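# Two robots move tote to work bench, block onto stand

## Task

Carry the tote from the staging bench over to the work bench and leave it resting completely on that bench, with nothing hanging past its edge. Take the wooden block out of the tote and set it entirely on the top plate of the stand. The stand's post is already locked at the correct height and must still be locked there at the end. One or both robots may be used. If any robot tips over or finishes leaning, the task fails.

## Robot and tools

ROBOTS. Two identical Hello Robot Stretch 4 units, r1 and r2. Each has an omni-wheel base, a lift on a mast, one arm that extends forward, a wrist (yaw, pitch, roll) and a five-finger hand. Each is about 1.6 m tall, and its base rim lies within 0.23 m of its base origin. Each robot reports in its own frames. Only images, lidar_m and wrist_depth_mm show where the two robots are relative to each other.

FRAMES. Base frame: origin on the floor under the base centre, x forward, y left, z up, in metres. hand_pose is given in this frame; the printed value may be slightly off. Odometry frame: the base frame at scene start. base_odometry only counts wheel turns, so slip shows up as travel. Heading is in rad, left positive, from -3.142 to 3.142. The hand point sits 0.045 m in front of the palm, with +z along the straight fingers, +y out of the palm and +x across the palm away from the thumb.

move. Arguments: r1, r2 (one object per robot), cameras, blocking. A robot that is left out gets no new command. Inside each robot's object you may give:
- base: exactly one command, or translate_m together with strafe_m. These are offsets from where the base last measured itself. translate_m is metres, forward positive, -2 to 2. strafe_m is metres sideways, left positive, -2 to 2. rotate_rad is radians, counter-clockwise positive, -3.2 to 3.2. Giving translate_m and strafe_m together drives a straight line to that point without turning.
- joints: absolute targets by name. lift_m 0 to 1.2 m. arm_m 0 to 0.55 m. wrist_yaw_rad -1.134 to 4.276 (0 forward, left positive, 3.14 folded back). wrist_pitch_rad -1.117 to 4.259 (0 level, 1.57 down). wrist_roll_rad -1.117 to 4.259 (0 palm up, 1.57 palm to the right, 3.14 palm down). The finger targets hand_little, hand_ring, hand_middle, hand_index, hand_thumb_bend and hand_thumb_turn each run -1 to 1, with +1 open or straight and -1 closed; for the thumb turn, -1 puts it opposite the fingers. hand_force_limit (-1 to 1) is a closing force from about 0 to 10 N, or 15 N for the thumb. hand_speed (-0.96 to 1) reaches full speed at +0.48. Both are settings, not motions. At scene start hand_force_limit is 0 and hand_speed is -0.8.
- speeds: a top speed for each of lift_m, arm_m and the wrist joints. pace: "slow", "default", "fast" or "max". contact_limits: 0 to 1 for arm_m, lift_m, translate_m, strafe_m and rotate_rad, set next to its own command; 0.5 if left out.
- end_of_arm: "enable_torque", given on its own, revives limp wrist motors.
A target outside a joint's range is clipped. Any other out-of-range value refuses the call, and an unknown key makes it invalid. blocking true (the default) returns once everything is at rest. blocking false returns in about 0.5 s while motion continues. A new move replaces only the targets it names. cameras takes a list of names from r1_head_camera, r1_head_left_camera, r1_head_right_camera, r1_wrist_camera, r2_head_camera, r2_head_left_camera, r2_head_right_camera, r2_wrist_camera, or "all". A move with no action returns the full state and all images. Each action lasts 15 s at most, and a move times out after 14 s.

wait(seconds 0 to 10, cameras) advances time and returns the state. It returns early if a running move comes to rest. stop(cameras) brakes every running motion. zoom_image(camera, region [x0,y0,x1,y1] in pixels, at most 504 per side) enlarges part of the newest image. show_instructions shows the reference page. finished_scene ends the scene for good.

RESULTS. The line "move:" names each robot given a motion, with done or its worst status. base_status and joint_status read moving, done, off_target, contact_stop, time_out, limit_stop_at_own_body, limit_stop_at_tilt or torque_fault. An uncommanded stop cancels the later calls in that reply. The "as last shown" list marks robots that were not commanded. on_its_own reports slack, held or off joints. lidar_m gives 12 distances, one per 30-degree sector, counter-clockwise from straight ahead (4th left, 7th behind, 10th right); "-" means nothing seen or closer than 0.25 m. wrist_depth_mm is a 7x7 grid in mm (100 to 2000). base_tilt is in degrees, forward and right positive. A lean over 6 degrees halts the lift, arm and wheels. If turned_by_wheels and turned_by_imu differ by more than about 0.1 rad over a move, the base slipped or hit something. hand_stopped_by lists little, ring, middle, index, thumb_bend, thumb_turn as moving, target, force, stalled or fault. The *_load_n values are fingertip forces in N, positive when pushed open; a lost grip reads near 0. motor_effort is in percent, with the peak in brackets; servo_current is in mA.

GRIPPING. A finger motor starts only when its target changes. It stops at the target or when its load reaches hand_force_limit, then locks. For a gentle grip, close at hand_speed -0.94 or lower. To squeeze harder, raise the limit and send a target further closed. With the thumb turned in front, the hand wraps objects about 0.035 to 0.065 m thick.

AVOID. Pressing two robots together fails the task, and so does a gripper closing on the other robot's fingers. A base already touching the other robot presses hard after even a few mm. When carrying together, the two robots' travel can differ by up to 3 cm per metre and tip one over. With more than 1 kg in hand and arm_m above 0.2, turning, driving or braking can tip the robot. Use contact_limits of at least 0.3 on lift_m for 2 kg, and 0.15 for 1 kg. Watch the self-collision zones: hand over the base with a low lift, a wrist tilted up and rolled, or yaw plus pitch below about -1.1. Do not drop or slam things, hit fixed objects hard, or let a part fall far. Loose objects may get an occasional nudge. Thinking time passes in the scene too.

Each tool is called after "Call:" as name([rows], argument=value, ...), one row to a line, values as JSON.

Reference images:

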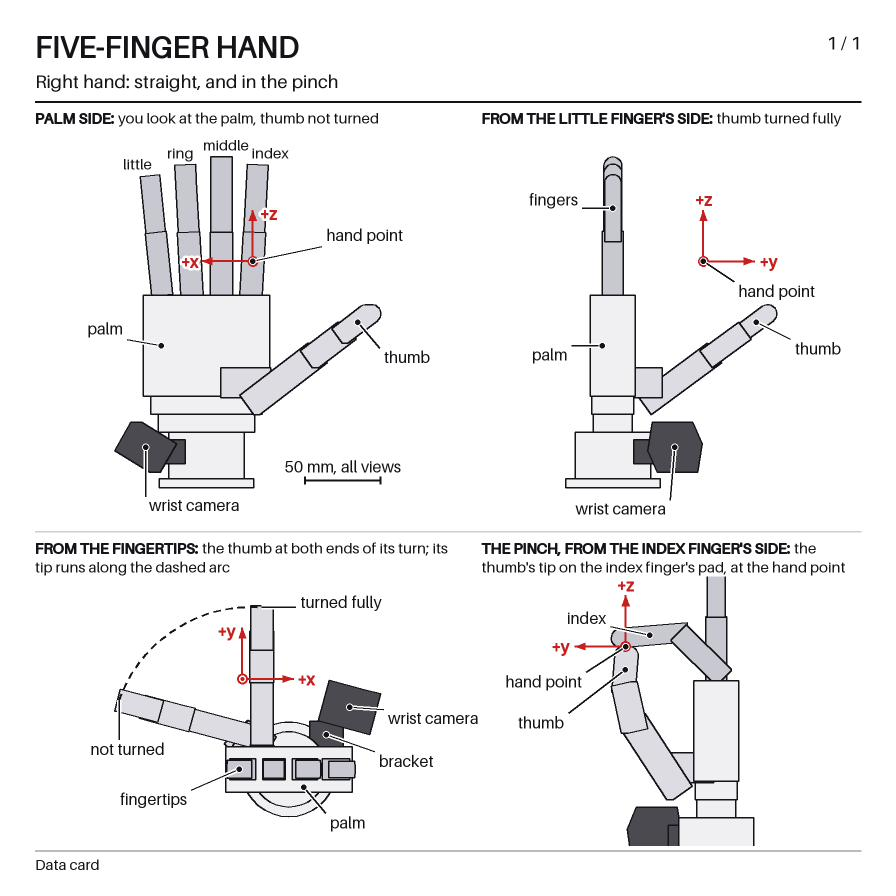

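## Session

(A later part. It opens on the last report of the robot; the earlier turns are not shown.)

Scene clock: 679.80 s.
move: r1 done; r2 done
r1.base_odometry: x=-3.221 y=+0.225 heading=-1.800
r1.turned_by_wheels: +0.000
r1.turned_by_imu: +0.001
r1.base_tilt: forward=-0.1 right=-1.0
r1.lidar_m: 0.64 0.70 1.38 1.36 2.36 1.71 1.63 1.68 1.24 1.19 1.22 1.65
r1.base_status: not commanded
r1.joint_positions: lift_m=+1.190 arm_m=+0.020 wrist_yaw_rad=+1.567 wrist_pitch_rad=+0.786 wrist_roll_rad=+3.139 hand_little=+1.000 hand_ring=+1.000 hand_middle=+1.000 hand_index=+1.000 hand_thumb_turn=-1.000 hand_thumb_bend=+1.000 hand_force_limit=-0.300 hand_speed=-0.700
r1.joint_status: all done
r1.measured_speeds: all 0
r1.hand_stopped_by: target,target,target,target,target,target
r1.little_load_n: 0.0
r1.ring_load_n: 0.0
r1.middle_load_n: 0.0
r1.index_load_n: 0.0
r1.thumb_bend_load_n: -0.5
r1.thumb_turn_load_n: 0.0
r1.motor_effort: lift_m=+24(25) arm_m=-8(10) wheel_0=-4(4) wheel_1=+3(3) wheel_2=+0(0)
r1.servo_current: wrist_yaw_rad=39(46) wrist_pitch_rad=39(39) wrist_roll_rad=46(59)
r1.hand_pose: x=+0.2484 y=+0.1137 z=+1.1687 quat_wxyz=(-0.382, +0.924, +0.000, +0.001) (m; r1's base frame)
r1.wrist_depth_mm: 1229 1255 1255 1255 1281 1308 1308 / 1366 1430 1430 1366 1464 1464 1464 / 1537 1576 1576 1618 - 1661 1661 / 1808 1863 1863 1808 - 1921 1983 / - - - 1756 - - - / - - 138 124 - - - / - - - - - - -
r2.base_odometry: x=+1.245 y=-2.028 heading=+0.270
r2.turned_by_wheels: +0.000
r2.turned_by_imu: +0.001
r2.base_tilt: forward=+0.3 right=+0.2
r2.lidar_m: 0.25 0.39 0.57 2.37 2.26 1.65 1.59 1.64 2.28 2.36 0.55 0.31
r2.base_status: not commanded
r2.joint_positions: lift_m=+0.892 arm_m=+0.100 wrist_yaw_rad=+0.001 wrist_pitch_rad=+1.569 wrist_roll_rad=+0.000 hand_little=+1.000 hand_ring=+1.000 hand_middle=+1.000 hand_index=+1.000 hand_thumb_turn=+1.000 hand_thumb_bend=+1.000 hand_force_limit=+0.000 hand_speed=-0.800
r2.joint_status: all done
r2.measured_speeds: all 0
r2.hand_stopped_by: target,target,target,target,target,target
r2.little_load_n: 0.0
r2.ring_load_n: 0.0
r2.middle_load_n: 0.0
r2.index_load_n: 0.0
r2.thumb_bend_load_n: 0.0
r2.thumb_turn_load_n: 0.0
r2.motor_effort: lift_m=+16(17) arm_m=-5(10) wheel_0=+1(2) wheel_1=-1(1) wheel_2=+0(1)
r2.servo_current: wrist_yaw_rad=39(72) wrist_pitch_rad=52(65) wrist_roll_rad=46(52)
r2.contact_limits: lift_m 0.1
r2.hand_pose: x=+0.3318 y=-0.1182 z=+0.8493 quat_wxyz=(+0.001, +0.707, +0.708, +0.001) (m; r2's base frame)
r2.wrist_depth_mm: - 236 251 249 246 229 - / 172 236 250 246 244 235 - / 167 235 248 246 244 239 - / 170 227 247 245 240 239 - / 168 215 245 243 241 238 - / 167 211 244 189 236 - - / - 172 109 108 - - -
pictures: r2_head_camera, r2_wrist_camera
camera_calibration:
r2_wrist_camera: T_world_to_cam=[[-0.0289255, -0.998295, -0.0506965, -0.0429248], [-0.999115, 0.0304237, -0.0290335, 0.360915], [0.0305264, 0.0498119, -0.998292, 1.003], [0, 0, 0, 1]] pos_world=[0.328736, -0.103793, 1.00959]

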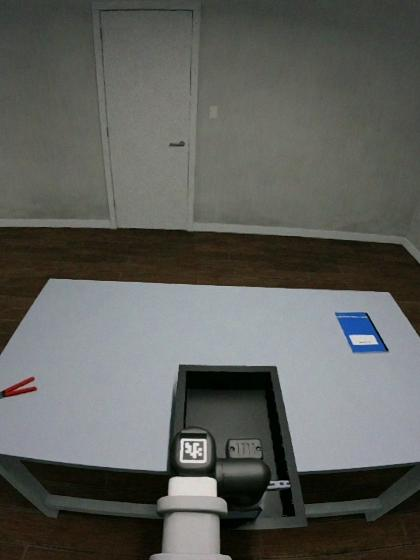

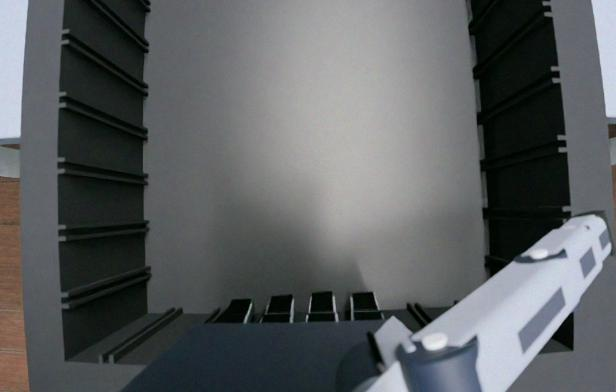

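Call:
move(r1={"base": {"translate_m": -0.45}}, r2={"joints": {"lift_m": 1.1}, "pace": "slow"})

Call:
move(r1={"base": {"strafe_m": 2.0}, "joints": {"wrist_yaw_rad": 0.0, "wrist_pitch_rad": 0.25, "wrist_roll_rad": 0.0, "hand_thumb_turn": 1.0, "hand_speed": 0.0}}, r2={"base": {"translate_m": -0.3}})

Call:
move(r1={"base": {"strafe_m": 2.0}}, r2={"base": {"strafe_m": -0.317}, "joints": {"wrist_yaw_rad": 1.57, "wrist_pitch_rad": -0.09, "wrist_roll_rad": 3.14}}, cameras=["r1_head_camera", "r1_wrist_camera", "r2_head_camera", "r2_head_left_camera"])

Scene clock: 697.13 s.
move: r1 done; r2 done
r1.base_odometry: x=-3.119 y=+0.664 heading=-1.800
r1.turned_by_wheels: +0.000
r1.turned_by_imu: +0.000
r1.base_tilt: forward=-0.1 right=-0.8
r1.lidar_m: 1.09 1.91 1.56 4.63 1.75 1.23 1.17 1.21 1.24 1.19 1.25 1.67
r1.base_status: done
r1.joint_positions: lift_m=+1.190 arm_m=+0.020 wrist_yaw_rad=+1.567 wrist_pitch_rad=+0.786 wrist_roll_rad=+3.139 hand_little=+1.000 hand_ring=+1.000 hand_middle=+1.000 hand_index=+1.000 hand_thumb_turn=-1.000 hand_thumb_bend=+1.000 hand_force_limit=-0.300 hand_speed=-0.700
r1.joint_status: not commanded
r1.measured_speeds: all 0
r1.hand_stopped_by: target,target,target,target,target,target
r1.little_load_n: 0.0
r1.ring_load_n: 0.0
r1.middle_load_n: 0.0
r1.index_load_n: 0.0
r1.thumb_bend_load_n: 0.0
r1.thumb_turn_load_n: 0.0
r1.motor_effort: lift_m=+24(24) arm_m=-8(9) wheel_0=-1(9) wheel_1=+0(10) wheel_2=-2(10)
r1.servo_current: wrist_yaw_rad=26(46) wrist_pitch_rad=33(46) wrist_roll_rad=46(59)
r1.hand_pose: x=+0.2484 y=+0.1137 z=+1.1687 quat_wxyz=(-0.382, +0.924, +0.000, +0.001) (m; r1's base frame)
r1.wrist_depth_mm: 1229 1229 1281 1255 1281 1308 1308 / 1366 1397 1397 1336 1430 1464 1464 / 1537 1576 1576 1618 - 1661 1661 / 1808 1808 1863 1863 - 1921 1921 / 1983 - - - - - - / - - 138 125 - - - / - - - - - - -
r2.base_odometry: x=+1.245 y=-2.028 heading=+0.270
r2.turned_by_wheels: +0.000
r2.turned_by_imu: +0.001
r2.base_tilt: forward=+0.3 right=+0.2
r2.lidar_m: 0.25 0.39 0.56 2.36 2.21 1.65 1.58 1.66 2.28 2.34 0.55 0.25
r2.base_status: not commanded
r2.joint_positions: lift_m=+1.100 arm_m=+0.100 wrist_yaw_rad=+0.001 wrist_pitch_rad=+1.569 wrist_roll_rad=+0.000 hand_little=+1.000 hand_ring=+1.000 hand_middle=+1.000 hand_index=+1.000 hand_thumb_turn=+1.000 hand_thumb_bend=+1.000 hand_force_limit=+0.000 hand_speed=-0.800
r2.joint_status: all done
r2.measured_speeds: all 0
r2.hand_stopped_by: target,target,target,target,target,target
r2.little_load_n: 0.0
r2.ring_load_n: 0.0
r2.middle_load_n: 0.0
r2.index_load_n: 0.0
r2.thumb_bend_load_n: 0.0
r2.thumb_turn_load_n: 0.0
r2.motor_effort: lift_m=+27(29) arm_m=-5(5) wheel_0=+1(1) wheel_1=+0(1) wheel_2=+0(1)
r2.servo_current: wrist_yaw_rad=52(72) wrist_pitch_rad=46(72) wrist_roll_rad=33(59)
r2.hand_pose: x=+0.3318 y=-0.1182 z=+1.0565 quat_wxyz=(+0.001, +0.707, +0.708, +0.001) (m; r2's base frame)
r2.wrist_depth_mm: - - - - - - - / - - - - 366 - - / - - - - - - - / 1281 1281 - - - 1205 1205 / 1281 1255 382 - - 1205 - / 1255 1281 370 165 205 - - / 1255 1229 108 108 - - -
pictures: none

Scene clock: 705.13 s.
move: r1 done; r2 done
r1.base_odometry: x=-1.171 y=+0.209 heading=-1.800
r1.turned_by_wheels: +0.000
r1.turned_by_imu: +0.007
r1.base_tilt: forward=+0.0 right=-0.9
r1.lidar_m: 0.77 0.81 1.12 2.98 1.78 1.29 1.22 1.26 1.67 3.20 2.17 0.80
r1.base_status: done
r1.joint_positions: lift_m=+1.190 arm_m=+0.020 wrist_yaw_rad=+0.003 wrist_pitch_rad=+0.258 wrist_roll_rad=+0.003 hand_little=+1.000 hand_ring=+1.000 hand_middle=+1.000 hand_index=+1.000 hand_thumb_turn=+1.000 hand_thumb_bend=+1.000 hand_force_limit=-0.300 hand_speed=+0.000
r1.joint_status: all done
r1.measured_speeds: all 0
r1.hand_stopped_by: target,target,target,target,target,target
r1.little_load_n: 0.0
r1.ring_load_n: 0.0
r1.middle_load_n: 0.0
r1.index_load_n: 0.0
r1.thumb_bend_load_n: 0.0
r1.thumb_turn_load_n: 0.0
r1.motor_effort: lift_m=+23(24) arm_m=-8(8) wheel_0=+1(12) wheel_1=+0(13) wheel_2=-1(3)
r1.servo_current: wrist_yaw_rad=33(124) wrist_pitch_rad=39(176) wrist_roll_rad=52(117)
r1.hand_pose: x=+0.4210 y=-0.1177 z=+1.3696 quat_wxyz=(+0.430, +0.560, +0.560, +0.433) (m; r1's base frame)
r1.wrist_depth_mm: - - - - - - - / - - - - - - - / - - - - - - - / - - - - - - - / - - - - - - - / - - 138 124 - - - / - - - - - - -
r2.base_odometry: x=+0.956 y=-2.108 heading=+0.270
r2.turned_by_wheels: +0.000
r2.turned_by_imu: +0.001
r2.base_tilt: forward=+0.4 right=+0.1
r2.lidar_m: 0.53 0.72 2.44 2.97 1.83 1.34 1.29 1.35 1.83 2.35 0.96 0.56
r2.base_status: done
r2.joint_positions: lift_m=+1.100 arm_m=+0.100 wrist_yaw_rad=+0.001 wrist_pitch_rad=+1.569 wrist_roll_rad=+0.000 hand_little=+1.000 hand_ring=+1.000 hand_middle=+1.000 hand_index=+1.000 hand_thumb_turn=+1.000 hand_thumb_bend=+1.000 hand_force_limit=+0.000 hand_speed=-0.800
r2.joint_status: not commanded
r2.measured_speeds: all 0
r2.hand_stopped_by: target,target,target,target,target,target
r2.little_load_n: 0.0
r2.ring_load_n: 0.0
r2.middle_load_n: 0.0
r2.index_load_n: 0.0
r2.thumb_bend_load_n: 0.0
r2.thumb_turn_load_n: 0.0
r2.motor_effort: lift_m=+26(27) arm_m=-4(5) wheel_0=+0(9) wheel_1=+0(7) wheel_2=+0(9)
r2.servo_current: wrist_yaw_rad=33(78) wrist_pitch_rad=52(65) wrist_roll_rad=39(52)
r2.hand_pose: x=+0.3317 y=-0.1182 z=+1.0565 quat_wxyz=(+0.001, +0.707, +0.708, +0.001) (m; r2's base frame)
r2.wrist_depth_mm: - 1255 1255 1255 1205 1205 1205 / 1308 1255 1255 1255 1229 1229 1229 / 1308 1255 1281 1205 1229 1205 1229 / 1281 1281 1255 1229 1205 1205 1205 / 1281 1281 1255 1025 1205 1229 - / 1281 1255 1255 190 1205 - - / 1281 1255 108 108 - - -
pictures: none

Scene clock: 713.13 s.
move: r1 done; r2 done
r1.base_odometry: x=+0.777 y=-0.246 heading=-1.800
r1.turned_by_wheels: +0.000
r1.turned_by_imu: +0.007
r1.base_tilt: forward=-0.1 right=-0.9
r1.lidar_m: 3.49 0.92 1.08 3.53 1.81 1.28 1.23 1.29 1.75 4.63 1.40 1.65
r1.base_status: done
r1.joint_positions: lift_m=+1.190 arm_m=+0.020 wrist_yaw_rad=+0.003 wrist_pitch_rad=+0.258 wrist_roll_rad=+0.003 hand_little=+1.000 hand_ring=+1.000 hand_middle=+1.000 hand_index=+1.000 hand_thumb_turn=+1.000 hand_thumb_bend=+1.000 hand_force_limit=-0.300 hand_speed=+0.000
r1.joint_status: not commanded
r1.measured_speeds: all 0
r1.hand_stopped_by: target,target,target,target,target,target
r1.little_load_n: 0.0
r1.ring_load_n: 0.0
r1.middle_load_n: 0.0
r1.index_load_n: 0.0
r1.thumb_bend_load_n: 0.0
r1.thumb_turn_load_n: 0.0
r1.motor_effort: lift_m=+23(23) arm_m=-8(8) wheel_0=+0(12) wheel_1=-1(13) wheel_2=-1(4)
r1.servo_current: wrist_yaw_rad=39(46) wrist_pitch_rad=52(59) wrist_roll_rad=46(65)
r1.hand_pose: x=+0.4210 y=-0.1178 z=+1.3696 quat_wxyz=(+0.430, +0.560, +0.560, +0.433) (m; r1's base frame)
r1.wrist_depth_mm: - - - - - - - / - - - - - - - / - - - - - - - / - - - - - - - / - - - - - - - / - - 138 125 - - - / - - - - - - -
r2.base_odometry: x=+1.040 y=-2.413 heading=+0.270
r2.turned_by_wheels: +0.000
r2.turned_by_imu: +0.002
r2.base_tilt: forward=+0.3 right=+0.2
r2.lidar_m: 0.53 0.55 0.97 2.97 1.83 1.35 1.29 1.33 1.87 2.04 2.10 0.70
r2.base_status: done
r2.joint_positions: lift_m=+1.100 arm_m=+0.100 wrist_yaw_rad=+1.569 wrist_pitch_rad=-0.080 wrist_roll_rad=+3.137 hand_little=+1.000 hand_ring=+1.000 hand_middle=+1.000 hand_index=+1.000 hand_thumb_turn=+1.000 hand_thumb_bend=+1.000 hand_force_limit=+0.000 hand_speed=-0.800
r2.joint_status: all done
r2.measured_speeds: all 0
r2.hand_stopped_by: target,target,target,target,target,target
r2.little_load_n: 0.0
r2.ring_load_n: 0.0
r2.middle_load_n: 0.0
r2.index_load_n: 0.0
r2.thumb_bend_load_n: 0.5
r2.thumb_turn_load_n: 0.0
r2.motor_effort: lift_m=+25(26) arm_m=-4(4) wheel_0=-1(12) wheel_1=+1(10) wheel_2=+1(3)
r2.servo_current: wrist_yaw_rad=33(111) wrist_pitch_rad=52(195) wrist_roll_rad=39(111)
r2.hand_pose: x=+0.3283 y=+0.2254 z=+1.2355 quat_wxyz=(-0.735, +0.678, +0.001, +0.002) (m; r2's base frame)
r2.wrist_depth_mm: - - - - - - - / - - - - - - - / - - - - - - - / - - - - - - - / - - - - - - - / - - - 190 - - - / - - 108 108 - - -
pictures: r1_head_camera, r1_wrist_camera, r2_head_camera, r2_head_left_camera
camera_calibration:
r1_wrist_camera: T_world_to_cam=[[-0.0369406, -0.99931, -0.00387098, -0.0835263], [-0.274481, 0.013871, -0.961492, 1.42308], [0.960883, -0.0344556, -0.274804, 0.133168], [0, 0, 0, 1]] pos_world=[0.259565, -0.0986198, 1.40455]

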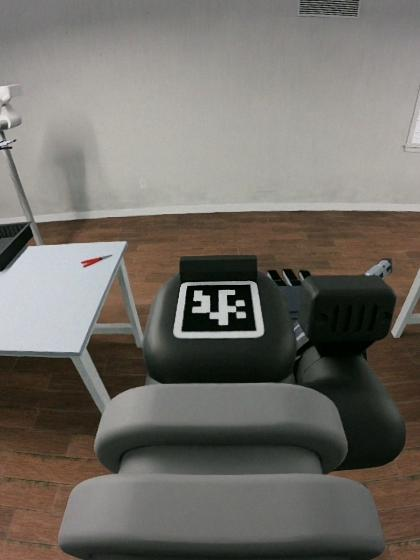

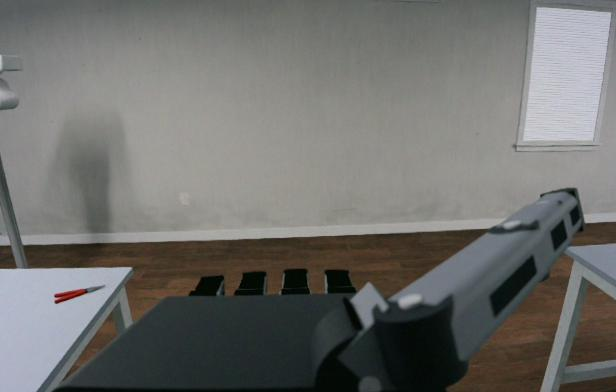

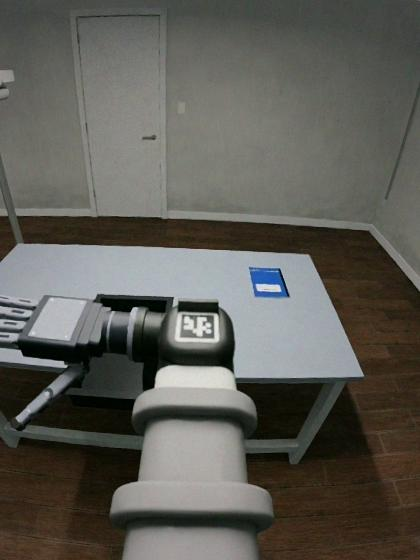

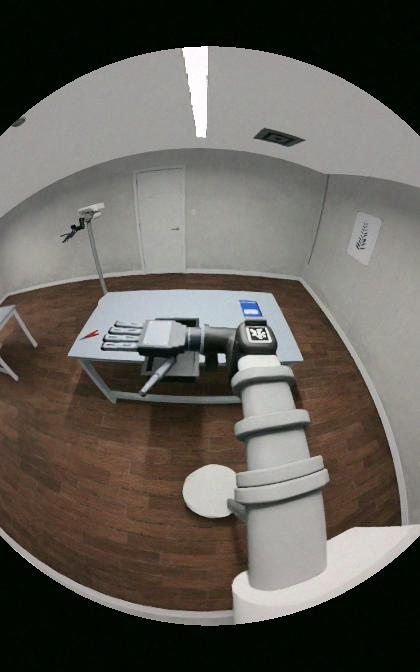

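Call:
move(r1={"base": {"strafe_m": 1.371}}, r2={"joints": {"lift_m": 0.53, "arm_m": 0.1, "wrist_pitch_rad": -0.09}})

Call:
move(r2={"base": {"translate_m": 0.1}, "joints": {"arm_m": 0.15}, "pace": "slow"}, cameras=["r1_head_camera", "r1_wrist_camera", "r2_head_camera", "r2_head_left_camera", "r2_wrist_camera", "r2_head_right_camera"])

Scene clock: 724.97 s.
move: r1 done; r2 done
r1.base_odometry: x=+2.112 y=-0.558 heading=-1.800
r1.turned_by_wheels: +0.000
r1.turned_by_imu: +0.005
r1.base_tilt: forward=+0.0 right=-0.9
r1.lidar_m: 0.72 0.75 2.26 2.17 1.82 1.34 1.25 1.26 1.71 3.20 1.05 0.76
r1.base_status: done
r1.joint_positions: lift_m=+1.190 arm_m=+0.020 wrist_yaw_rad=+0.003 wrist_pitch_rad=+0.258 wrist_roll_rad=+0.003 hand_little=+1.000 hand_ring=+1.000 hand_middle=+1.000 hand_index=+1.000 hand_thumb_turn=+1.000 hand_thumb_bend=+1.000 hand_force_limit=-0.300 hand_speed=+0.000
r1.joint_status: not commanded
r1.measured_speeds: all 0
r1.hand_stopped_by: target,target,target,target,target,target
r1.little_load_n: 0.0
r1.ring_load_n: 0.0
r1.middle_load_n: 0.0
r1.index_load_n: 0.0
r1.thumb_bend_load_n: 0.0
r1.thumb_turn_load_n: 0.0
r1.motor_effort: lift_m=+23(23) arm_m=-8(8) wheel_0=+1(14) wheel_1=+0(13) wheel_2=-1(3)
r1.servo_current: wrist_yaw_rad=39(46) wrist_pitch_rad=46(52) wrist_roll_rad=59(65)
r1.hand_pose: x=+0.4210 y=-0.1178 z=+1.3697 quat_wxyz=(+0.430, +0.560, +0.560, +0.433) (m; r1's base frame)
r1.wrist_depth_mm: - - - - - - - / - - - - - - - / - - - - - - - / - - - - - - - / - - - 1397 - - - / - - 138 124 - - - / - - - - - - -
r2.base_odometry: x=+1.040 y=-2.413 heading=+0.270
r2.turned_by_wheels: +0.000
r2.turned_by_imu: +0.001
r2.base_tilt: forward=+0.3 right=+0.2
r2.lidar_m: 0.52 0.55 0.96 2.95 1.81 1.36 1.28 1.35 1.85 2.04 2.10 0.70
r2.base_status: not commanded
r2.joint_positions: lift_m=+0.530 arm_m=+0.100 wrist_yaw_rad=+1.569 wrist_pitch_rad=-0.080 wrist_roll_rad=+3.137 hand_little=+1.000 hand_ring=+1.000 hand_middle=+1.000 hand_index=+1.000 hand_thumb_turn=+1.000 hand_thumb_bend=+1.000 hand_force_limit=+0.000 hand_speed=-0.800
r2.joint_status: all done
r2.measured_speeds: all 0
r2.hand_stopped_by: target,target,target,target,target,target
r2.little_load_n: 0.0
r2.ring_load_n: 0.0
r2.middle_load_n: 0.0
r2.index_load_n: 0.0
r2.thumb_bend_load_n: 0.0
r2.thumb_turn_load_n: 0.0
r2.motor_effort: lift_m=+16(24) arm_m=-4(9) wheel_0=-1(2) wheel_1=+1(1) wheel_2=+1(1)
r2.servo_current: wrist_yaw_rad=26(78) wrist_pitch_rad=85(98) wrist_roll_rad=33(59)
r2.hand_pose: x=+0.3283 y=+0.2254 z=+0.6662 quat_wxyz=(-0.735, +0.678, +0.001, +0.002) (m; r2's base frame)
r2.wrist_depth_mm: 1430 1499 1618 1661 1708 1708 1618 / - - - - - - - / - - - - - - - / - - - - - - - / - - - - - - - / - - - 189 - - - / 255 - 108 108 - - -
pictures: none

Scene clock: 727.27 s.
move: r2 done
r1: as last shown
r1.turned_by_imu: +0.000
r1.base_tilt: forward=+0.1 right=-0.8
r1.lidar_m: 0.71 0.76 2.27 2.16 1.83 1.31 1.26 1.26 1.70 3.21 1.04 0.76
r1.motor_effort: lift_m=+23(23) arm_m=-8(9) wheel_0=+1(1) wheel_1=+0(1) wheel_2=-1(1)
r1.servo_current: wrist_yaw_rad=33(46) wrist_pitch_rad=52(52) wrist_roll_rad=52(59)
r1.wrist_depth_mm: - - - - - - - / - - - - - - - / - - - - - - - / - - - - - - - / - - - 1430 - - - / - - 138 125 - - - / - - - - - - -
r2.base_odometry: x=+1.137 y=-2.387 heading=+0.270
r2.turned_by_wheels: +0.000
r2.turned_by_imu: +0.000
r2.base_tilt: forward=+0.4 right=+0.2
r2.lidar_m: 0.42 0.45 0.84 2.73 1.98 1.45 1.38 1.45 1.99 2.03 2.10 0.61
r2.base_status: done
r2.joint_positions: lift_m=+0.530 arm_m=+0.150 wrist_yaw_rad=+1.569 wrist_pitch_rad=-0.080 wrist_roll_rad=+3.137 hand_little=+1.000 hand_ring=+1.000 hand_middle=+1.000 hand_index=+1.000 hand_thumb_turn=+1.000 hand_thumb_bend=+1.000 hand_force_limit=+0.000 hand_speed=-0.800
r2.joint_status: all done
r2.measured_speeds: all 0
r2.hand_stopped_by: target,target,target,target,target,target
r2.little_load_n: 0.0
r2.ring_load_n: 0.0
r2.middle_load_n: 0.0
r2.index_load_n: 0.0
r2.thumb_bend_load_n: 0.0
r2.thumb_turn_load_n: 0.0
r2.motor_effort: lift_m=+17(17) arm_m=+4(9) wheel_0=+0(10) wheel_1=+1(5) wheel_2=-2(7)
r2.servo_current: wrist_yaw_rad=39(65) wrist_pitch_rad=72(85) wrist_roll_rad=39(65)
r2.hand_pose: x=+0.3782 y=+0.2254 z=+0.6662 quat_wxyz=(-0.735, +0.678, +0.001, +0.002) (m; r2's base frame)
r2.wrist_depth_mm: 1464 1499 1618 1618 1661 1661 1661 / - - - - - - - / - - - - - - - / - - - - - - - / - - - - - - - / - - - 189 - - - / 238 241 109 108 - - -
pictures: r1_head_camera, r1_wrist_camera, r2_head_camera, r2_head_left_camera, r2_head_right_camera, r2_wrist_camera
camera_calibration:
r1_wrist_camera: T_world_to_cam=[[-0.0369415, -0.99931, -0.00387415, -0.0835253], [-0.274481, 0.0138743, -0.961492, 1.42305], [0.960883, -0.0344556, -0.274804, 0.133264], [0, 0, 0, 1]] pos_world=[0.259465, -0.0986198, 1.40455]
r2_wrist_camera: T_world_to_cam=[[-0.998267, 0.0506114, 0.0300383, 0.368503], [0.0273318, -0.0533458, 0.998202, -0.66215], [0.0521228, 0.997293, 0.05187, -0.119681], [0, 0, 0, 1]] pos_world=[0.3922, 0.0653834, 0.656098]

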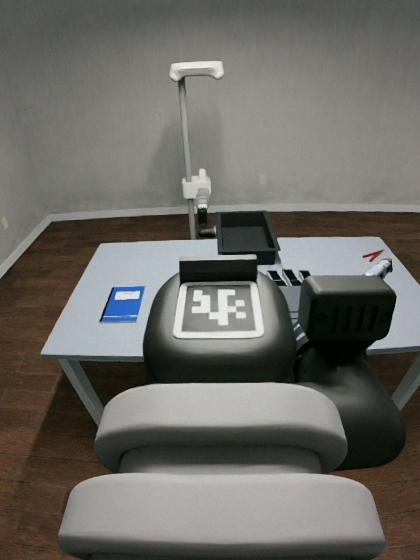

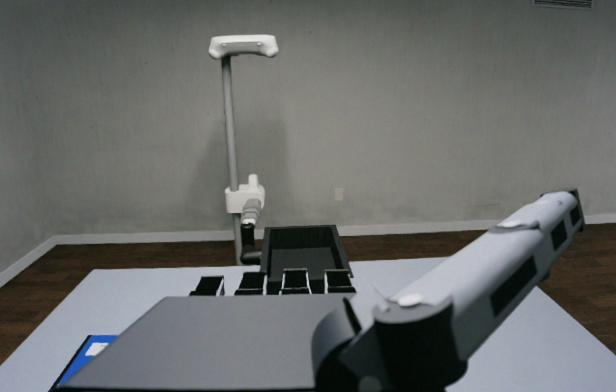

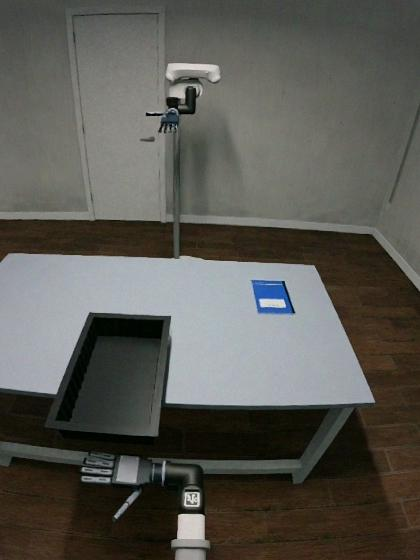

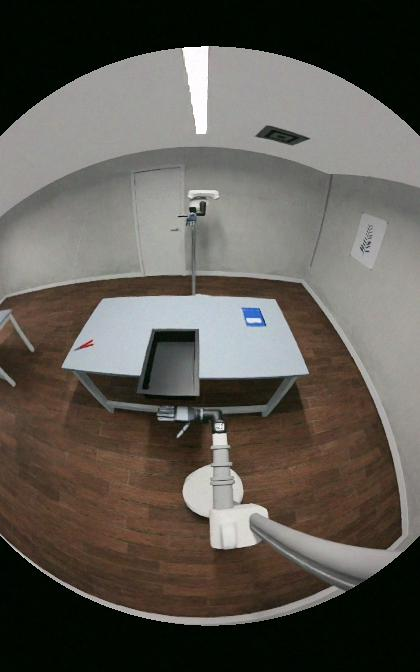

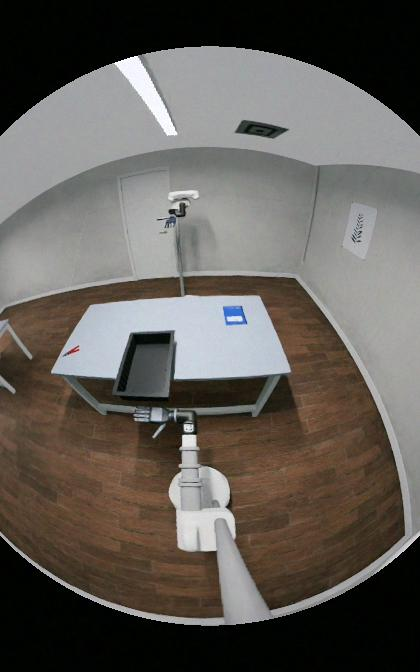

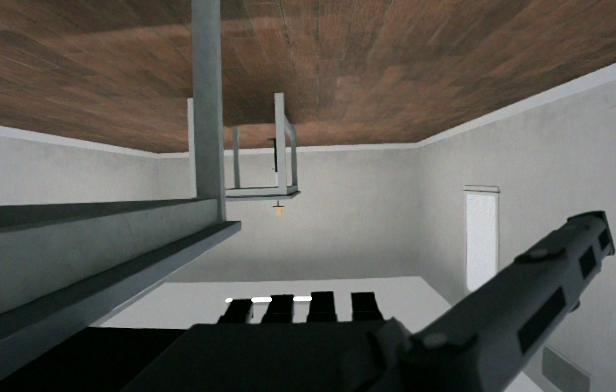

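Call:
move(r2={"base": {"translate_m": 0.077}, "joints": {"arm_m": 0.195}, "pace": "slow"})

Call:
move(r2={"joints": {"lift_m": 0.545}, "speeds": {"lift_m": 0.05}}, cameras=["r2_head_camera", "r2_head_right_camera", "r2_wrist_camera"])

Call:
zoom_image(camera="r2_head_right_camera", region=[100, 320, 240, 460])

Scene clock: 740.43 s.
move: r2 done
r1: as last shown
r1.turned_by_imu: +0.001
r1.base_tilt: forward=+0.0 right=-0.9
r1.lidar_m: 0.71 0.77 2.28 2.17 1.82 1.33 1.27 1.28 1.71 3.21 1.04 0.75
r1.motor_effort: lift_m=+23(23) arm_m=-8(8) wheel_0=+1(1) wheel_1=-1(1) wheel_2=-1(1)
r1.servo_current: wrist_yaw_rad=39(39) wrist_pitch_rad=46(52) wrist_roll_rad=52(59)
r2.base_odometry: x=+1.211 y=-2.366 heading=+0.270
r2.turned_by_wheels: +0.000
r2.turned_by_imu: +0.001
r2.base_tilt: forward=+0.4 right=+0.1
r2.lidar_m: 0.38 0.36 0.73 2.70 2.10 1.53 1.46 1.53 2.08 2.03 0.70 0.52
r2.base_status: done
r2.joint_positions: lift_m=+0.530 arm_m=+0.195 wrist_yaw_rad=+1.569 wrist_pitch_rad=-0.080 wrist_roll_rad=+3.137 hand_little=+1.000 hand_ring=+1.000 hand_middle=+1.000 hand_index=+1.000 hand_thumb_turn=+1.000 hand_thumb_bend=+1.000 hand_force_limit=+0.000 hand_speed=-0.800
r2.joint_status: all done
r2.measured_speeds: all 0
r2.hand_stopped_by: target,target,target,target,target,target
r2.little_load_n: 0.0
r2.ring_load_n: 0.0
r2.middle_load_n: 0.0
r2.index_load_n: 0.0
r2.thumb_bend_load_n: 0.0
r2.thumb_turn_load_n: -0.5
r2.motor_effort: lift_m=+16(17) arm_m=+5(9) wheel_0=+0(10) wheel_1=+2(4) wheel_2=-2(7)
r2.servo_current: wrist_yaw_rad=52(72) wrist_pitch_rad=65(78) wrist_roll_rad=39(59)
r2.hand_pose: x=+0.4232 y=+0.2254 z=+0.6662 quat_wxyz=(-0.735, +0.678, +0.001, +0.002) (m; r2's base frame)
r2.wrist_depth_mm: 1464 1499 1576 1661 1661 1618 1618 / - - - - - - - / - - - - - - - / - - - - - - - / 156 216 - - - - - / 146 198 169 186 - - - / 144 - 109 108 - - -
pictures: none

Scene clock: 741.17 s.
move: r2 done
r1: as last shown
r1.turned_by_imu: +0.000
r1.base_tilt: forward=-0.1 right=-0.9
r1.lidar_m: 0.71 0.77 2.24 2.16 1.82 1.34 1.27 1.28 1.70 3.21 1.05 0.75
r1.servo_current: wrist_yaw_rad=39(39) wrist_pitch_rad=52(52) wrist_roll_rad=52(59)
r1.wrist_depth_mm: - - - - - - - / - - - - - - - / - - - - - - - / - - - - - - - / - - - 1430 - - - / - - 138 124 - - - / - - - - - - -
r2.base_odometry: x=+1.211 y=-2.366 heading=+0.270
r2.turned_by_wheels: +0.000
r2.turned_by_imu: +0.000
r2.base_tilt: forward=+0.3 right=+0.1
r2.lidar_m: 0.37 0.39 0.74 2.70 2.10 1.52 1.47 1.53 2.10 2.03 0.73 0.52
r2.base_status: not commanded
r2.joint_positions: lift_m=+0.545 arm_m=+0.195 wrist_yaw_rad=+1.569 wrist_pitch_rad=-0.080 wrist_roll_rad=+3.137 hand_little=+1.000 hand_ring=+1.000 hand_middle=+1.000 hand_index=+1.000 hand_thumb_turn=+1.000 hand_thumb_bend=+1.000 hand_force_limit=+0.000 hand_speed=-0.800
r2.joint_status: all done
r2.measured_speeds: all 0
r2.hand_stopped_by: target,target,target,target,target,target
r2.little_load_n: 0.0
r2.ring_load_n: 0.0
r2.middle_load_n: 0.0
r2.index_load_n: 0.0
r2.thumb_bend_load_n: 0.0
r2.thumb_turn_load_n: 0.0
r2.motor_effort: lift_m=+26(27) arm_m=+4(5) wheel_0=+0(1) wheel_1=+2(2) wheel_2=-2(2)
r2.servo_current: wrist_yaw_rad=52(65) wrist_pitch_rad=65(72) wrist_roll_rad=26(52)
r2.hand_pose: x=+0.4232 y=+0.2254 z=+0.6804 quat_wxyz=(-0.735, +0.678, +0.001, +0.002) (m; r2's base frame)
r2.wrist_depth_mm: 1499 1499 1576 1756 1661 1708 1708 / - - - - - - - / - - - - - - - / - - - - - - - / 148 213 - - - - - / 146 196 169 187 - - - / 143 - 109 108 - - -
pictures: r2_head_camera, r2_head_right_camera, r2_wrist_camera
camera_calibration:
r2_wrist_camera: T_world_to_cam=[[-0.998267, 0.0506114, 0.0300383, 0.412995], [0.0273318, -0.0533458, 0.998202, -0.677655], [0.0521228, 0.997293, 0.05187, -0.122768], [0, 0, 0, 1]] pos_world=[0.4372, 0.0653834, 0.670398]

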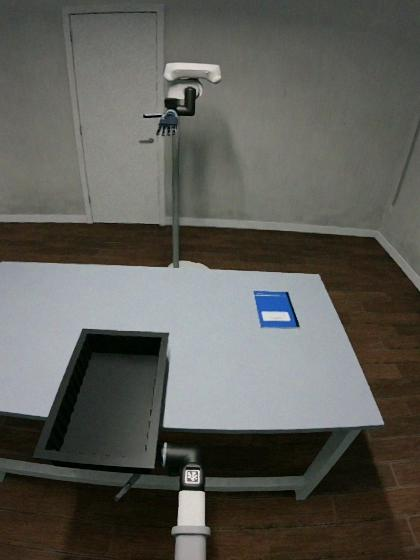

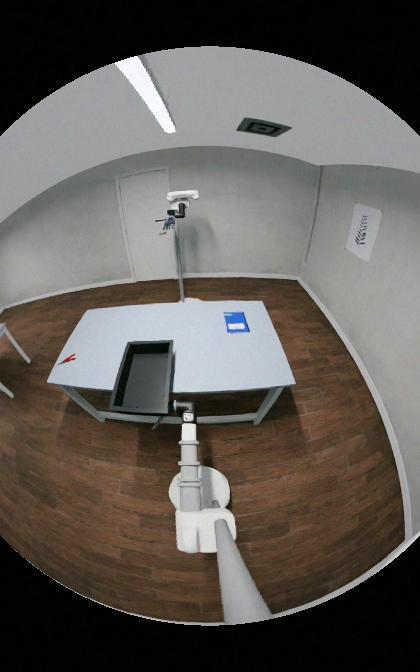

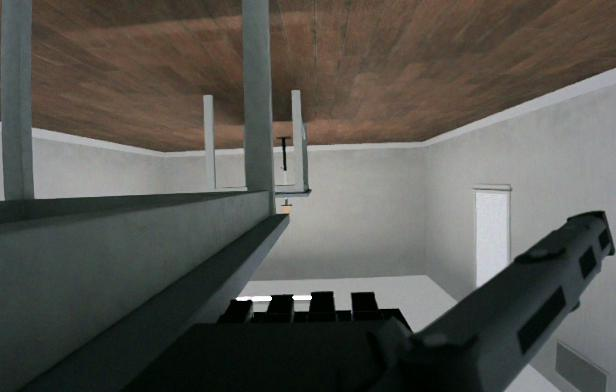

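Scaled by 3.600 from the camera's 420x672 image, which has a finer 600x960 frame.

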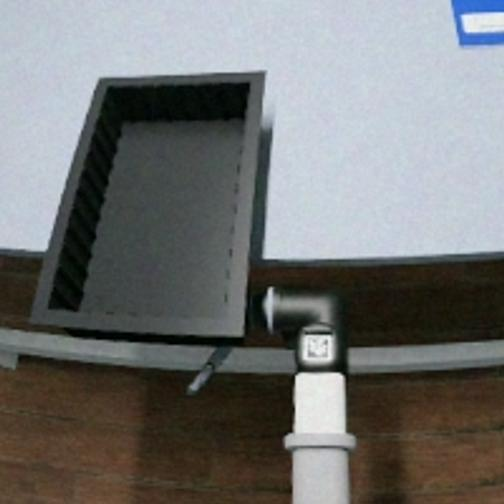

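Call:
move(r2={"joints": {"lift_m": 0.553}, "speeds": {"lift_m": 0.03}})

Call:
move(r2={"joints": {"lift_m": 0.559}, "speeds": {"lift_m": 0.03}})

Scene clock: 745.50 s.
move: r2 done
r1: as last shown
r1.base_tilt: forward=+0.0 right=-1.0
r1.lidar_m: 0.73 0.76 2.26 2.16 1.84 1.34 1.25 1.27 1.70 3.21 1.03 0.75
r1.index_load_n: 0.5
r1.motor_effort: lift_m=+23(23) arm_m=-8(8) wheel_0=+1(1) wheel_1=+0(1) wheel_2=-1(1)
r1.servo_current: wrist_yaw_rad=33(46) wrist_pitch_rad=46(52) wrist_roll_rad=59(59)
r2.base_odometry: x=+1.211 y=-2.366 heading=+0.270
r2.turned_by_wheels: +0.000
r2.turned_by_imu: +0.000
r2.base_tilt: forward=+0.3 right=+0.2
r2.lidar_m: 0.40 0.37 0.74 2.70 2.08 1.54 1.46 1.52 2.12 2.04 0.71 0.50
r2.base_status: not commanded
r2.joint_positions: lift_m=+0.553 arm_m=+0.195 wrist_yaw_rad=+1.569 wrist_pitch_rad=-0.080 wrist_roll_rad=+3.137 hand_little=+1.000 hand_ring=+1.000 hand_middle=+1.000 hand_index=+1.000 hand_thumb_turn=+1.000 hand_thumb_bend=+1.000 hand_force_limit=+0.000 hand_speed=-0.800
r2.joint_status: all done
r2.measured_speeds: all 0
r2.hand_stopped_by: target,target,target,target,target,target
r2.little_load_n: 0.0
r2.ring_load_n: -0.5
r2.middle_load_n: 0.0
r2.index_load_n: 0.0
r2.thumb_bend_load_n: 0.0
r2.thumb_turn_load_n: 0.0
r2.motor_effort: lift_m=+26(27) arm_m=+4(4) wheel_0=+0(1) wheel_1=+2(2) wheel_2=-2(2)
r2.servo_current: wrist_yaw_rad=52(59) wrist_pitch_rad=65(72) wrist_roll_rad=46(46)
r2.hand_pose: x=+0.4232 y=+0.2254 z=+0.6884 quat_wxyz=(-0.735, +0.678, +0.001, +0.002) (m; r2's base frame)
r2.wrist_depth_mm: 1537 1576 1661 1708 1756 1708 1756 / - - - - - - - / - - - - - - - / 904 - - - - - - / 148 213 - - - - - / 146 198 169 189 - - - / - - 109 108 - - -
pictures: none

Scene clock: 746.10 s.
move: r2 done
r1: as last shown
r1.base_tilt: forward=-0.1 right=-1.0
r1.lidar_m: 0.73 0.77 2.26 2.17 1.83 1.33 1.25 1.28 1.71 3.21 1.05 0.75
r1.index_load_n: 0.0
r1.servo_current: wrist_yaw_rad=39(46) wrist_pitch_rad=46(52) wrist_roll_rad=52(59)
r1.wrist_depth_mm: - - - - - - - / - - - - - - - / - - - - - - - / - - - - - - - / - - - 1397 - - - / - - 138 124 - - - / - - - - - - -
r2.base_odometry: x=+1.211 y=-2.366 heading=+0.270
r2.turned_by_wheels: +0.000
r2.turned_by_imu: +0.000
r2.base_tilt: forward=+0.2 right=+0.1
r2.lidar_m: 0.38 0.37 0.75 2.69 2.08 1.53 1.45 1.52 2.09 2.03 0.73 0.52
r2.base_status: not commanded
r2.joint_positions: lift_m=+0.559 arm_m=+0.195 wrist_yaw_rad=+1.569 wrist_pitch_rad=-0.080 wrist_roll_rad=+3.137 hand_little=+1.000 hand_ring=+1.000 hand_middle=+1.000 hand_index=+1.000 hand_thumb_turn=+1.000 hand_thumb_bend=+1.000 hand_force_limit=+0.000 hand_speed=-0.800
r2.joint_status: all done
r2.measured_speeds: all 0
r2.hand_stopped_by: target,target,target,target,target,target
r2.little_load_n: 0.0
r2.ring_load_n: -0.5
r2.middle_load_n: 0.0
r2.index_load_n: 0.0
r2.thumb_bend_load_n: 0.0
r2.thumb_turn_load_n: 0.0
r2.motor_effort: lift_m=+27(28) arm_m=+4(5) wheel_0=+0(1) wheel_1=+2(2) wheel_2=-2(2)
r2.servo_current: wrist_yaw_rad=46(59) wrist_pitch_rad=65(78) wrist_roll_rad=46(52)
r2.hand_pose: x=+0.4232 y=+0.2254 z=+0.6943 quat_wxyz=(-0.735, +0.678, +0.001, +0.002) (m; r2's base frame)
r2.wrist_depth_mm: 1537 1537 1661 1708 1808 1708 1756 / - - - - - - - / - - - - - - - / 167 253 - - - - - / 148 213 - - - - - / 146 - 175 189 265 - - / - - 109 108 - - -
pictures: none

Call:
move(r2={"joints": {"lift_m": 0.564}, "speeds": {"lift_m": 0.03}})

Call:
move(r2={"joints": {"lift_m": 0.569}, "speeds": {"lift_m": 0.03}}, cameras=["r2_head_camera", "r1_wrist_camera", "r2_wrist_camera"])

Scene clock: 749.17 s.
move: r2 done
r1: as last shown
r1.base_tilt: forward=+0.0 right=-0.9
r1.lidar_m: 0.72 0.75 2.25 2.15 1.84 1.32 1.26 1.27 1.69 3.20 1.05 0.74
r1.servo_current: wrist_yaw_rad=33(39) wrist_pitch_rad=46(52) wrist_roll_rad=52(52)
r1.wrist_depth_mm: - - - - - - - / - - - - - - - / - - - - - - - / - - - - - - - / - - - 1366 - - - / - - 138 124 - - - / - - - - - - -
r2.base_odometry: x=+1.211 y=-2.366 heading=+0.270
r2.turned_by_wheels: +0.000
r2.turned_by_imu: +0.000
r2.base_tilt: forward=+0.3 right=+0.2
r2.lidar_m: 0.38 0.36 0.70 2.70 2.08 1.54 1.46 1.52 2.11 2.03 0.72 0.53
r2.base_status: not commanded
r2.joint_positions: lift_m=+0.564 arm_m=+0.195 wrist_yaw_rad=+1.569 wrist_pitch_rad=-0.080 wrist_roll_rad=+3.137 hand_little=+1.000 hand_ring=+1.000 hand_middle=+1.000 hand_index=+1.000 hand_thumb_turn=+1.000 hand_thumb_bend=+1.000 hand_force_limit=+0.000 hand_speed=-0.800
r2.joint_status: all done
r2.measured_speeds: all 0
r2.hand_stopped_by: target,target,target,target,target,target
r2.little_load_n: 0.0
r2.ring_load_n: 0.0
r2.middle_load_n: 0.0
r2.index_load_n: 0.0
r2.thumb_bend_load_n: 0.0
r2.thumb_turn_load_n: -0.5
r2.motor_effort: lift_m=+27(29) arm_m=+4(5) wheel_0=+0(1) wheel_1=+1(2) wheel_2=-1(2)
r2.servo_current: wrist_yaw_rad=52(65) wrist_pitch_rad=59(78) wrist_roll_rad=46(52)
r2.hand_pose: x=+0.4232 y=+0.2254 z=+0.6993 quat_wxyz=(-0.735, +0.678, +0.001, +0.002) (m; r2's base frame)
r2.wrist_depth_mm: 1537 1576 1661 1756 1708 1756 1756 / - - - - - - - / - - - - - - - / 158 234 - - - - - / 148 202 - - - - - / 145 - 194 190 229 - - / 117 - 108 108 - - -
pictures: none

Scene clock: 749.73 s.
move: r2 done
r1: as last shown
r1.base_tilt: forward=+0.1 right=-0.9
r1.lidar_m: 0.71 0.78 2.26 2.16 1.84 1.33 1.25 1.29 1.70 3.19 1.04 0.74
r1.servo_current: wrist_yaw_rad=39(39) wrist_pitch_rad=46(52) wrist_roll_rad=59(59)
r1.wrist_depth_mm: - - - - - - - / - - - - - - - / - - - - - - - / - - - - - - - / - - - 1336 - - - / - - 138 124 - - - / - - - - - - -
r2.base_odometry: x=+1.211 y=-2.366 heading=+0.270
r2.turned_by_wheels: +0.000
r2.turned_by_imu: +0.000
r2.base_tilt: forward=+0.3 right=+0.1
r2.lidar_m: 0.39 0.38 0.73 2.70 2.07 1.53 1.45 1.52 2.08 2.01 0.71 0.52
r2.base_status: not commanded
r2.joint_positions: lift_m=+0.569 arm_m=+0.195 wrist_yaw_rad=+1.569 wrist_pitch_rad=-0.080 wrist_roll_rad=+3.137 hand_little=+1.000 hand_ring=+1.000 hand_middle=+1.000 hand_index=+1.000 hand_thumb_turn=+1.000 hand_thumb_bend=+1.000 hand_force_limit=+0.000 hand_speed=-0.800
r2.joint_status: all done
r2.measured_speeds: all 0
r2.hand_stopped_by: target,target,target,target,target,target
r2.little_load_n: -0.5
r2.ring_load_n: 0.0
r2.middle_load_n: 0.0
r2.index_load_n: 0.0
r2.thumb_bend_load_n: 0.0
r2.thumb_turn_load_n: -0.5
r2.motor_effort: lift_m=+27(28) arm_m=+4(5) wheel_0=+0(1) wheel_1=+2(2) wheel_2=-2(2)
r2.servo_current: wrist_yaw_rad=52(52) wrist_pitch_rad=52(78) wrist_roll_rad=39(52)
r2.hand_pose: x=+0.4232 y=+0.2254 z=+0.7043 quat_wxyz=(-0.735, +0.678, +0.001, +0.002) (m; r2's base frame)
r2.wrist_depth_mm: 1537 1576 1618 1756 1808 1756 1756 / - - - - - - - / - - - - - - - / 150 218 - - - - - / 148 201 - - - - - / 146 - 215 189 220 - - / - - 108 108 - - -
pictures: r1_wrist_camera, r2_head_camera, r2_wrist_camera
camera_calibration:
r1_wrist_camera: T_world_to_cam=[[-0.0369415, -0.99931, -0.00387415, -0.0835253], [-0.274481, 0.0138743, -0.961492, 1.42305], [0.960883, -0.0344556, -0.274804, 0.133264], [0, 0, 0, 1]] pos_world=[0.259465, -0.0986198, 1.40455]
r2_wrist_camera: T_world_to_cam=[[-0.998267, 0.0506114, 0.0300383, 0.412278], [0.0273318, -0.0533458, 0.998202, -0.701512], [0.0521228, 0.997293, 0.05187, -0.124008], [0, 0, 0, 1]] pos_world=[0.4372, 0.0653834, 0.694298]

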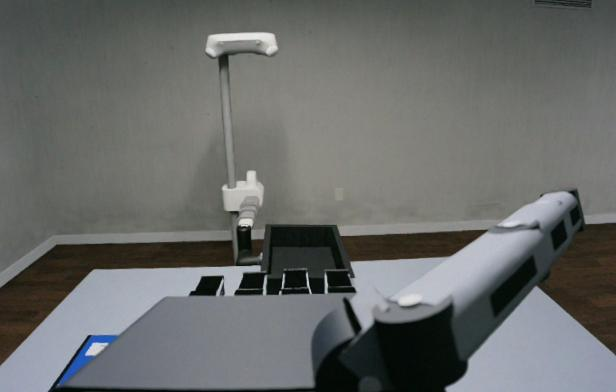

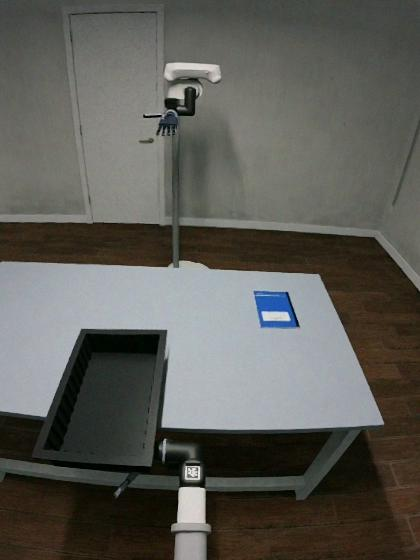

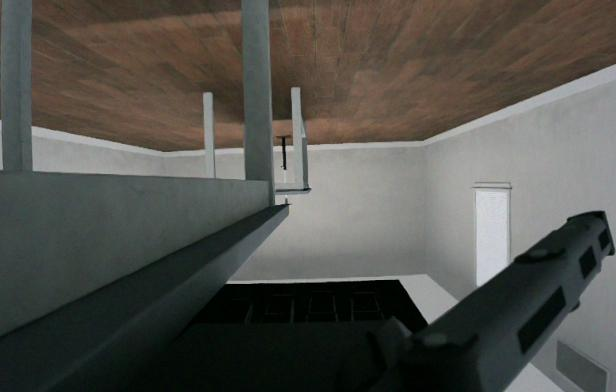

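Call:
zoom_image(camera="r2_head_camera", region=[0, 310, 220, 500])

Call:
zoom_image(camera="r1_wrist_camera", region=[220, 200, 380, 300])

Scaled by 2.291 from the camera's 420x560 image, which has a finer 1200x1600 frame.

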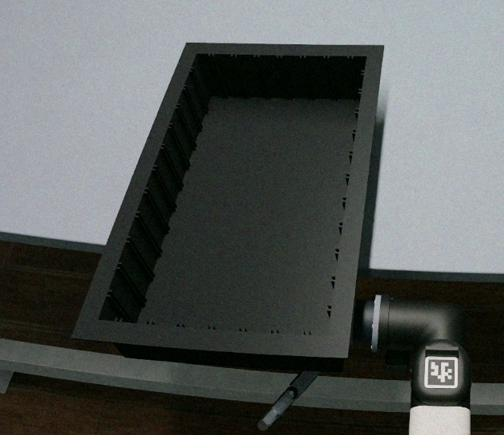

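Scaled by 3.150.

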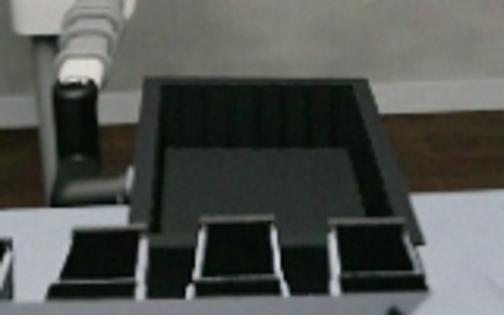

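Call:
move(r2={"joints": {"lift_m": 0.555}, "speeds": {"lift_m": 0.03}}, cameras=["r2_head_camera", "r1_wrist_camera", "r2_wrist_camera"])

Call:
zoom_image(camera="r2_head_camera", region=[0, 310, 220, 500])

Call:
zoom_image(camera="r1_wrist_camera", region=[220, 200, 380, 300])

Scene clock: 766.60 s.
move: r2 done
r1.base_odometry: x=+2.112 y=-0.558 heading=-1.800
r1.turned_by_wheels: +0.000
r1.turned_by_imu: +0.000
r1.base_tilt: forward=-0.1 right=-0.9
r1.lidar_m: 0.72 0.78 2.26 2.16 1.83 1.34 1.26 1.26 1.72 3.22 1.07 0.74
r1.base_status: not commanded
r1.joint_positions: lift_m=+1.190 arm_m=+0.020 wrist_yaw_rad=+0.003 wrist_pitch_rad=+0.258 wrist_roll_rad=+0.003 hand_little=+1.000 hand_ring=+1.000 hand_middle=+1.000 hand_index=+1.000 hand_thumb_turn=+1.000 hand_thumb_bend=+1.000 hand_force_limit=-0.300 hand_speed=+0.000
r1.joint_status: not commanded
r1.measured_speeds: all 0
r1.hand_stopped_by: target,target,target,target,target,target
r1.little_load_n: 0.0
r1.ring_load_n: 0.0
r1.middle_load_n: 0.0
r1.index_load_n: 0.0
r1.thumb_bend_load_n: 0.0
r1.thumb_turn_load_n: 0.0
r1.motor_effort: lift_m=+23(23) arm_m=-8(8) wheel_0=+1(1) wheel_1=+0(1) wheel_2=-1(1)
r1.servo_current: wrist_yaw_rad=39(46) wrist_pitch_rad=46(52) wrist_roll_rad=59(59)
r1.hand_pose: x=+0.4210 y=-0.1178 z=+1.3697 quat_wxyz=(+0.430, +0.560, +0.560, +0.433) (m; r1's base frame)
r1.wrist_depth_mm: - - - - - - - / - - - - - - - / - - - - - - - / - - - - - - - / - - - 1430 - - - / - - 138 124 - - - / - - - - - - -
r2.base_odometry: x=+1.211 y=-2.366 heading=+0.270
r2.turned_by_wheels: +0.000
r2.turned_by_imu: +0.000
r2.base_tilt: forward=+0.3 right=+0.2
r2.lidar_m: 0.39 0.38 0.73 2.69 2.08 1.53 1.46 1.52 2.11 2.04 0.72 0.53
r2.base_status: not commanded
r2.joint_positions: lift_m=+0.555 arm_m=+0.195 wrist_yaw_rad=+1.569 wrist_pitch_rad=-0.080 wrist_roll_rad=+3.137 hand_little=+1.000 hand_ring=+1.000 hand_middle=+1.000 hand_index=+1.000 hand_thumb_turn=+1.000 hand_thumb_bend=+1.000 hand_force_limit=+0.000 hand_speed=-0.800
r2.joint_status: all done
r2.measured_speeds: all 0
r2.hand_stopped_by: target,target,target,target,target,target
r2.little_load_n: 0.0
r2.ring_load_n: 0.0
r2.middle_load_n: 0.0
r2.index_load_n: 0.0
r2.thumb_bend_load_n: 0.0
r2.thumb_turn_load_n: 0.0
r2.motor_effort: lift_m=+17(27) arm_m=+4(5) wheel_0=+0(1) wheel_1=+1(2) wheel_2=-2(2)
r2.servo_current: wrist_yaw_rad=39(59) wrist_pitch_rad=59(85) wrist_roll_rad=52(52)
r2.hand_pose: x=+0.4232 y=+0.2254 z=+0.6912 quat_wxyz=(-0.735, +0.678, +0.001, +0.002) (m; r2's base frame)
r2.wrist_depth_mm: 1537 1537 1618 1708 1756 1708 1756 / - - - - - - - / - - - - - - - / 891 253 - - - - - / 148 214 - - - - - / 146 185 169 189 272 - - / - - 109 108 - - -
pictures: r1_wrist_camera, r2_head_camera, r2_wrist_camera
camera_calibration:
r1_wrist_camera: T_world_to_cam=[[-0.0369415, -0.99931, -0.00387415, -0.0835253], [-0.274481, 0.0138743, -0.961492, 1.42305], [0.960883, -0.0344556, -0.274804, 0.133264], [0, 0, 0, 1]] pos_world=[0.259465, -0.0986198, 1.40455]
r2_wrist_camera: T_world_to_cam=[[-0.998267, 0.0506049, 0.030048, 0.412665], [0.0273314, -0.0535453, 0.998191, -0.688414], [0.0521223, 0.997282, 0.0520694, -0.123463], [0, 0, 0, 1]] pos_world=[0.4372, 0.0653831, 0.681198]

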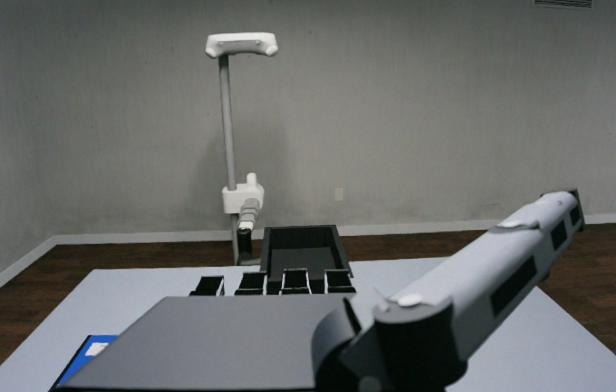

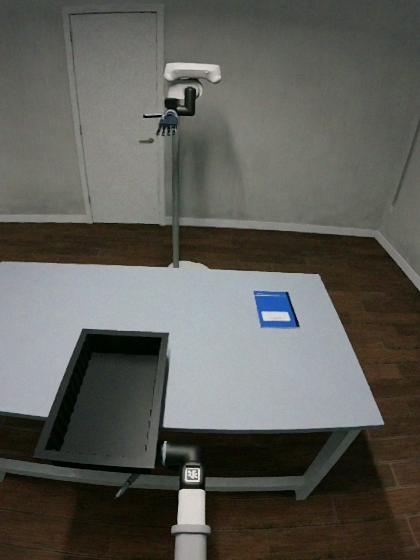

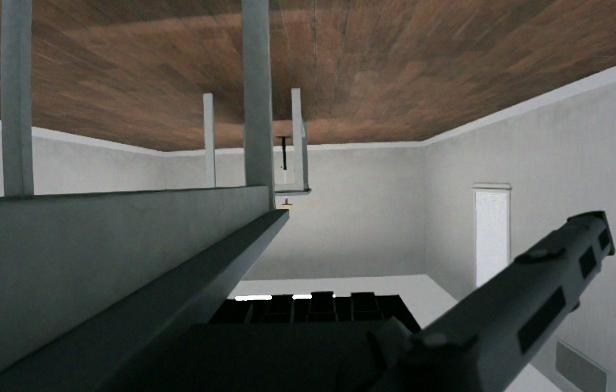

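Scaled by 2.291 from the camera's 420x560 image, which has a finer 1200x1600 frame.

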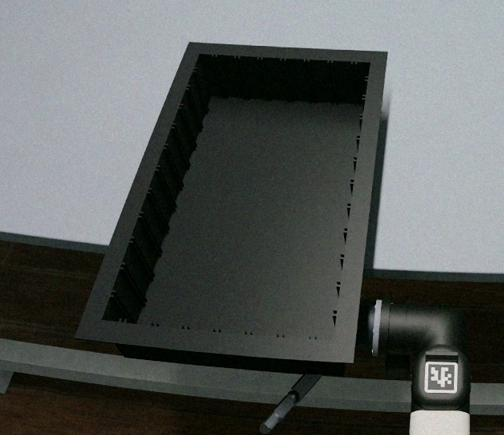

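Scaled by 3.150.

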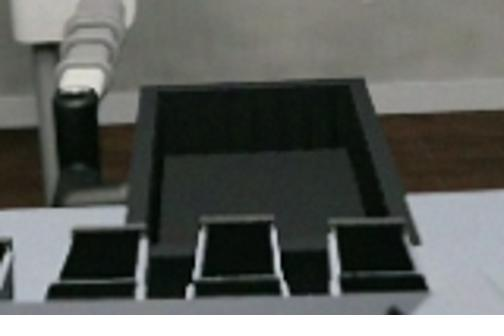

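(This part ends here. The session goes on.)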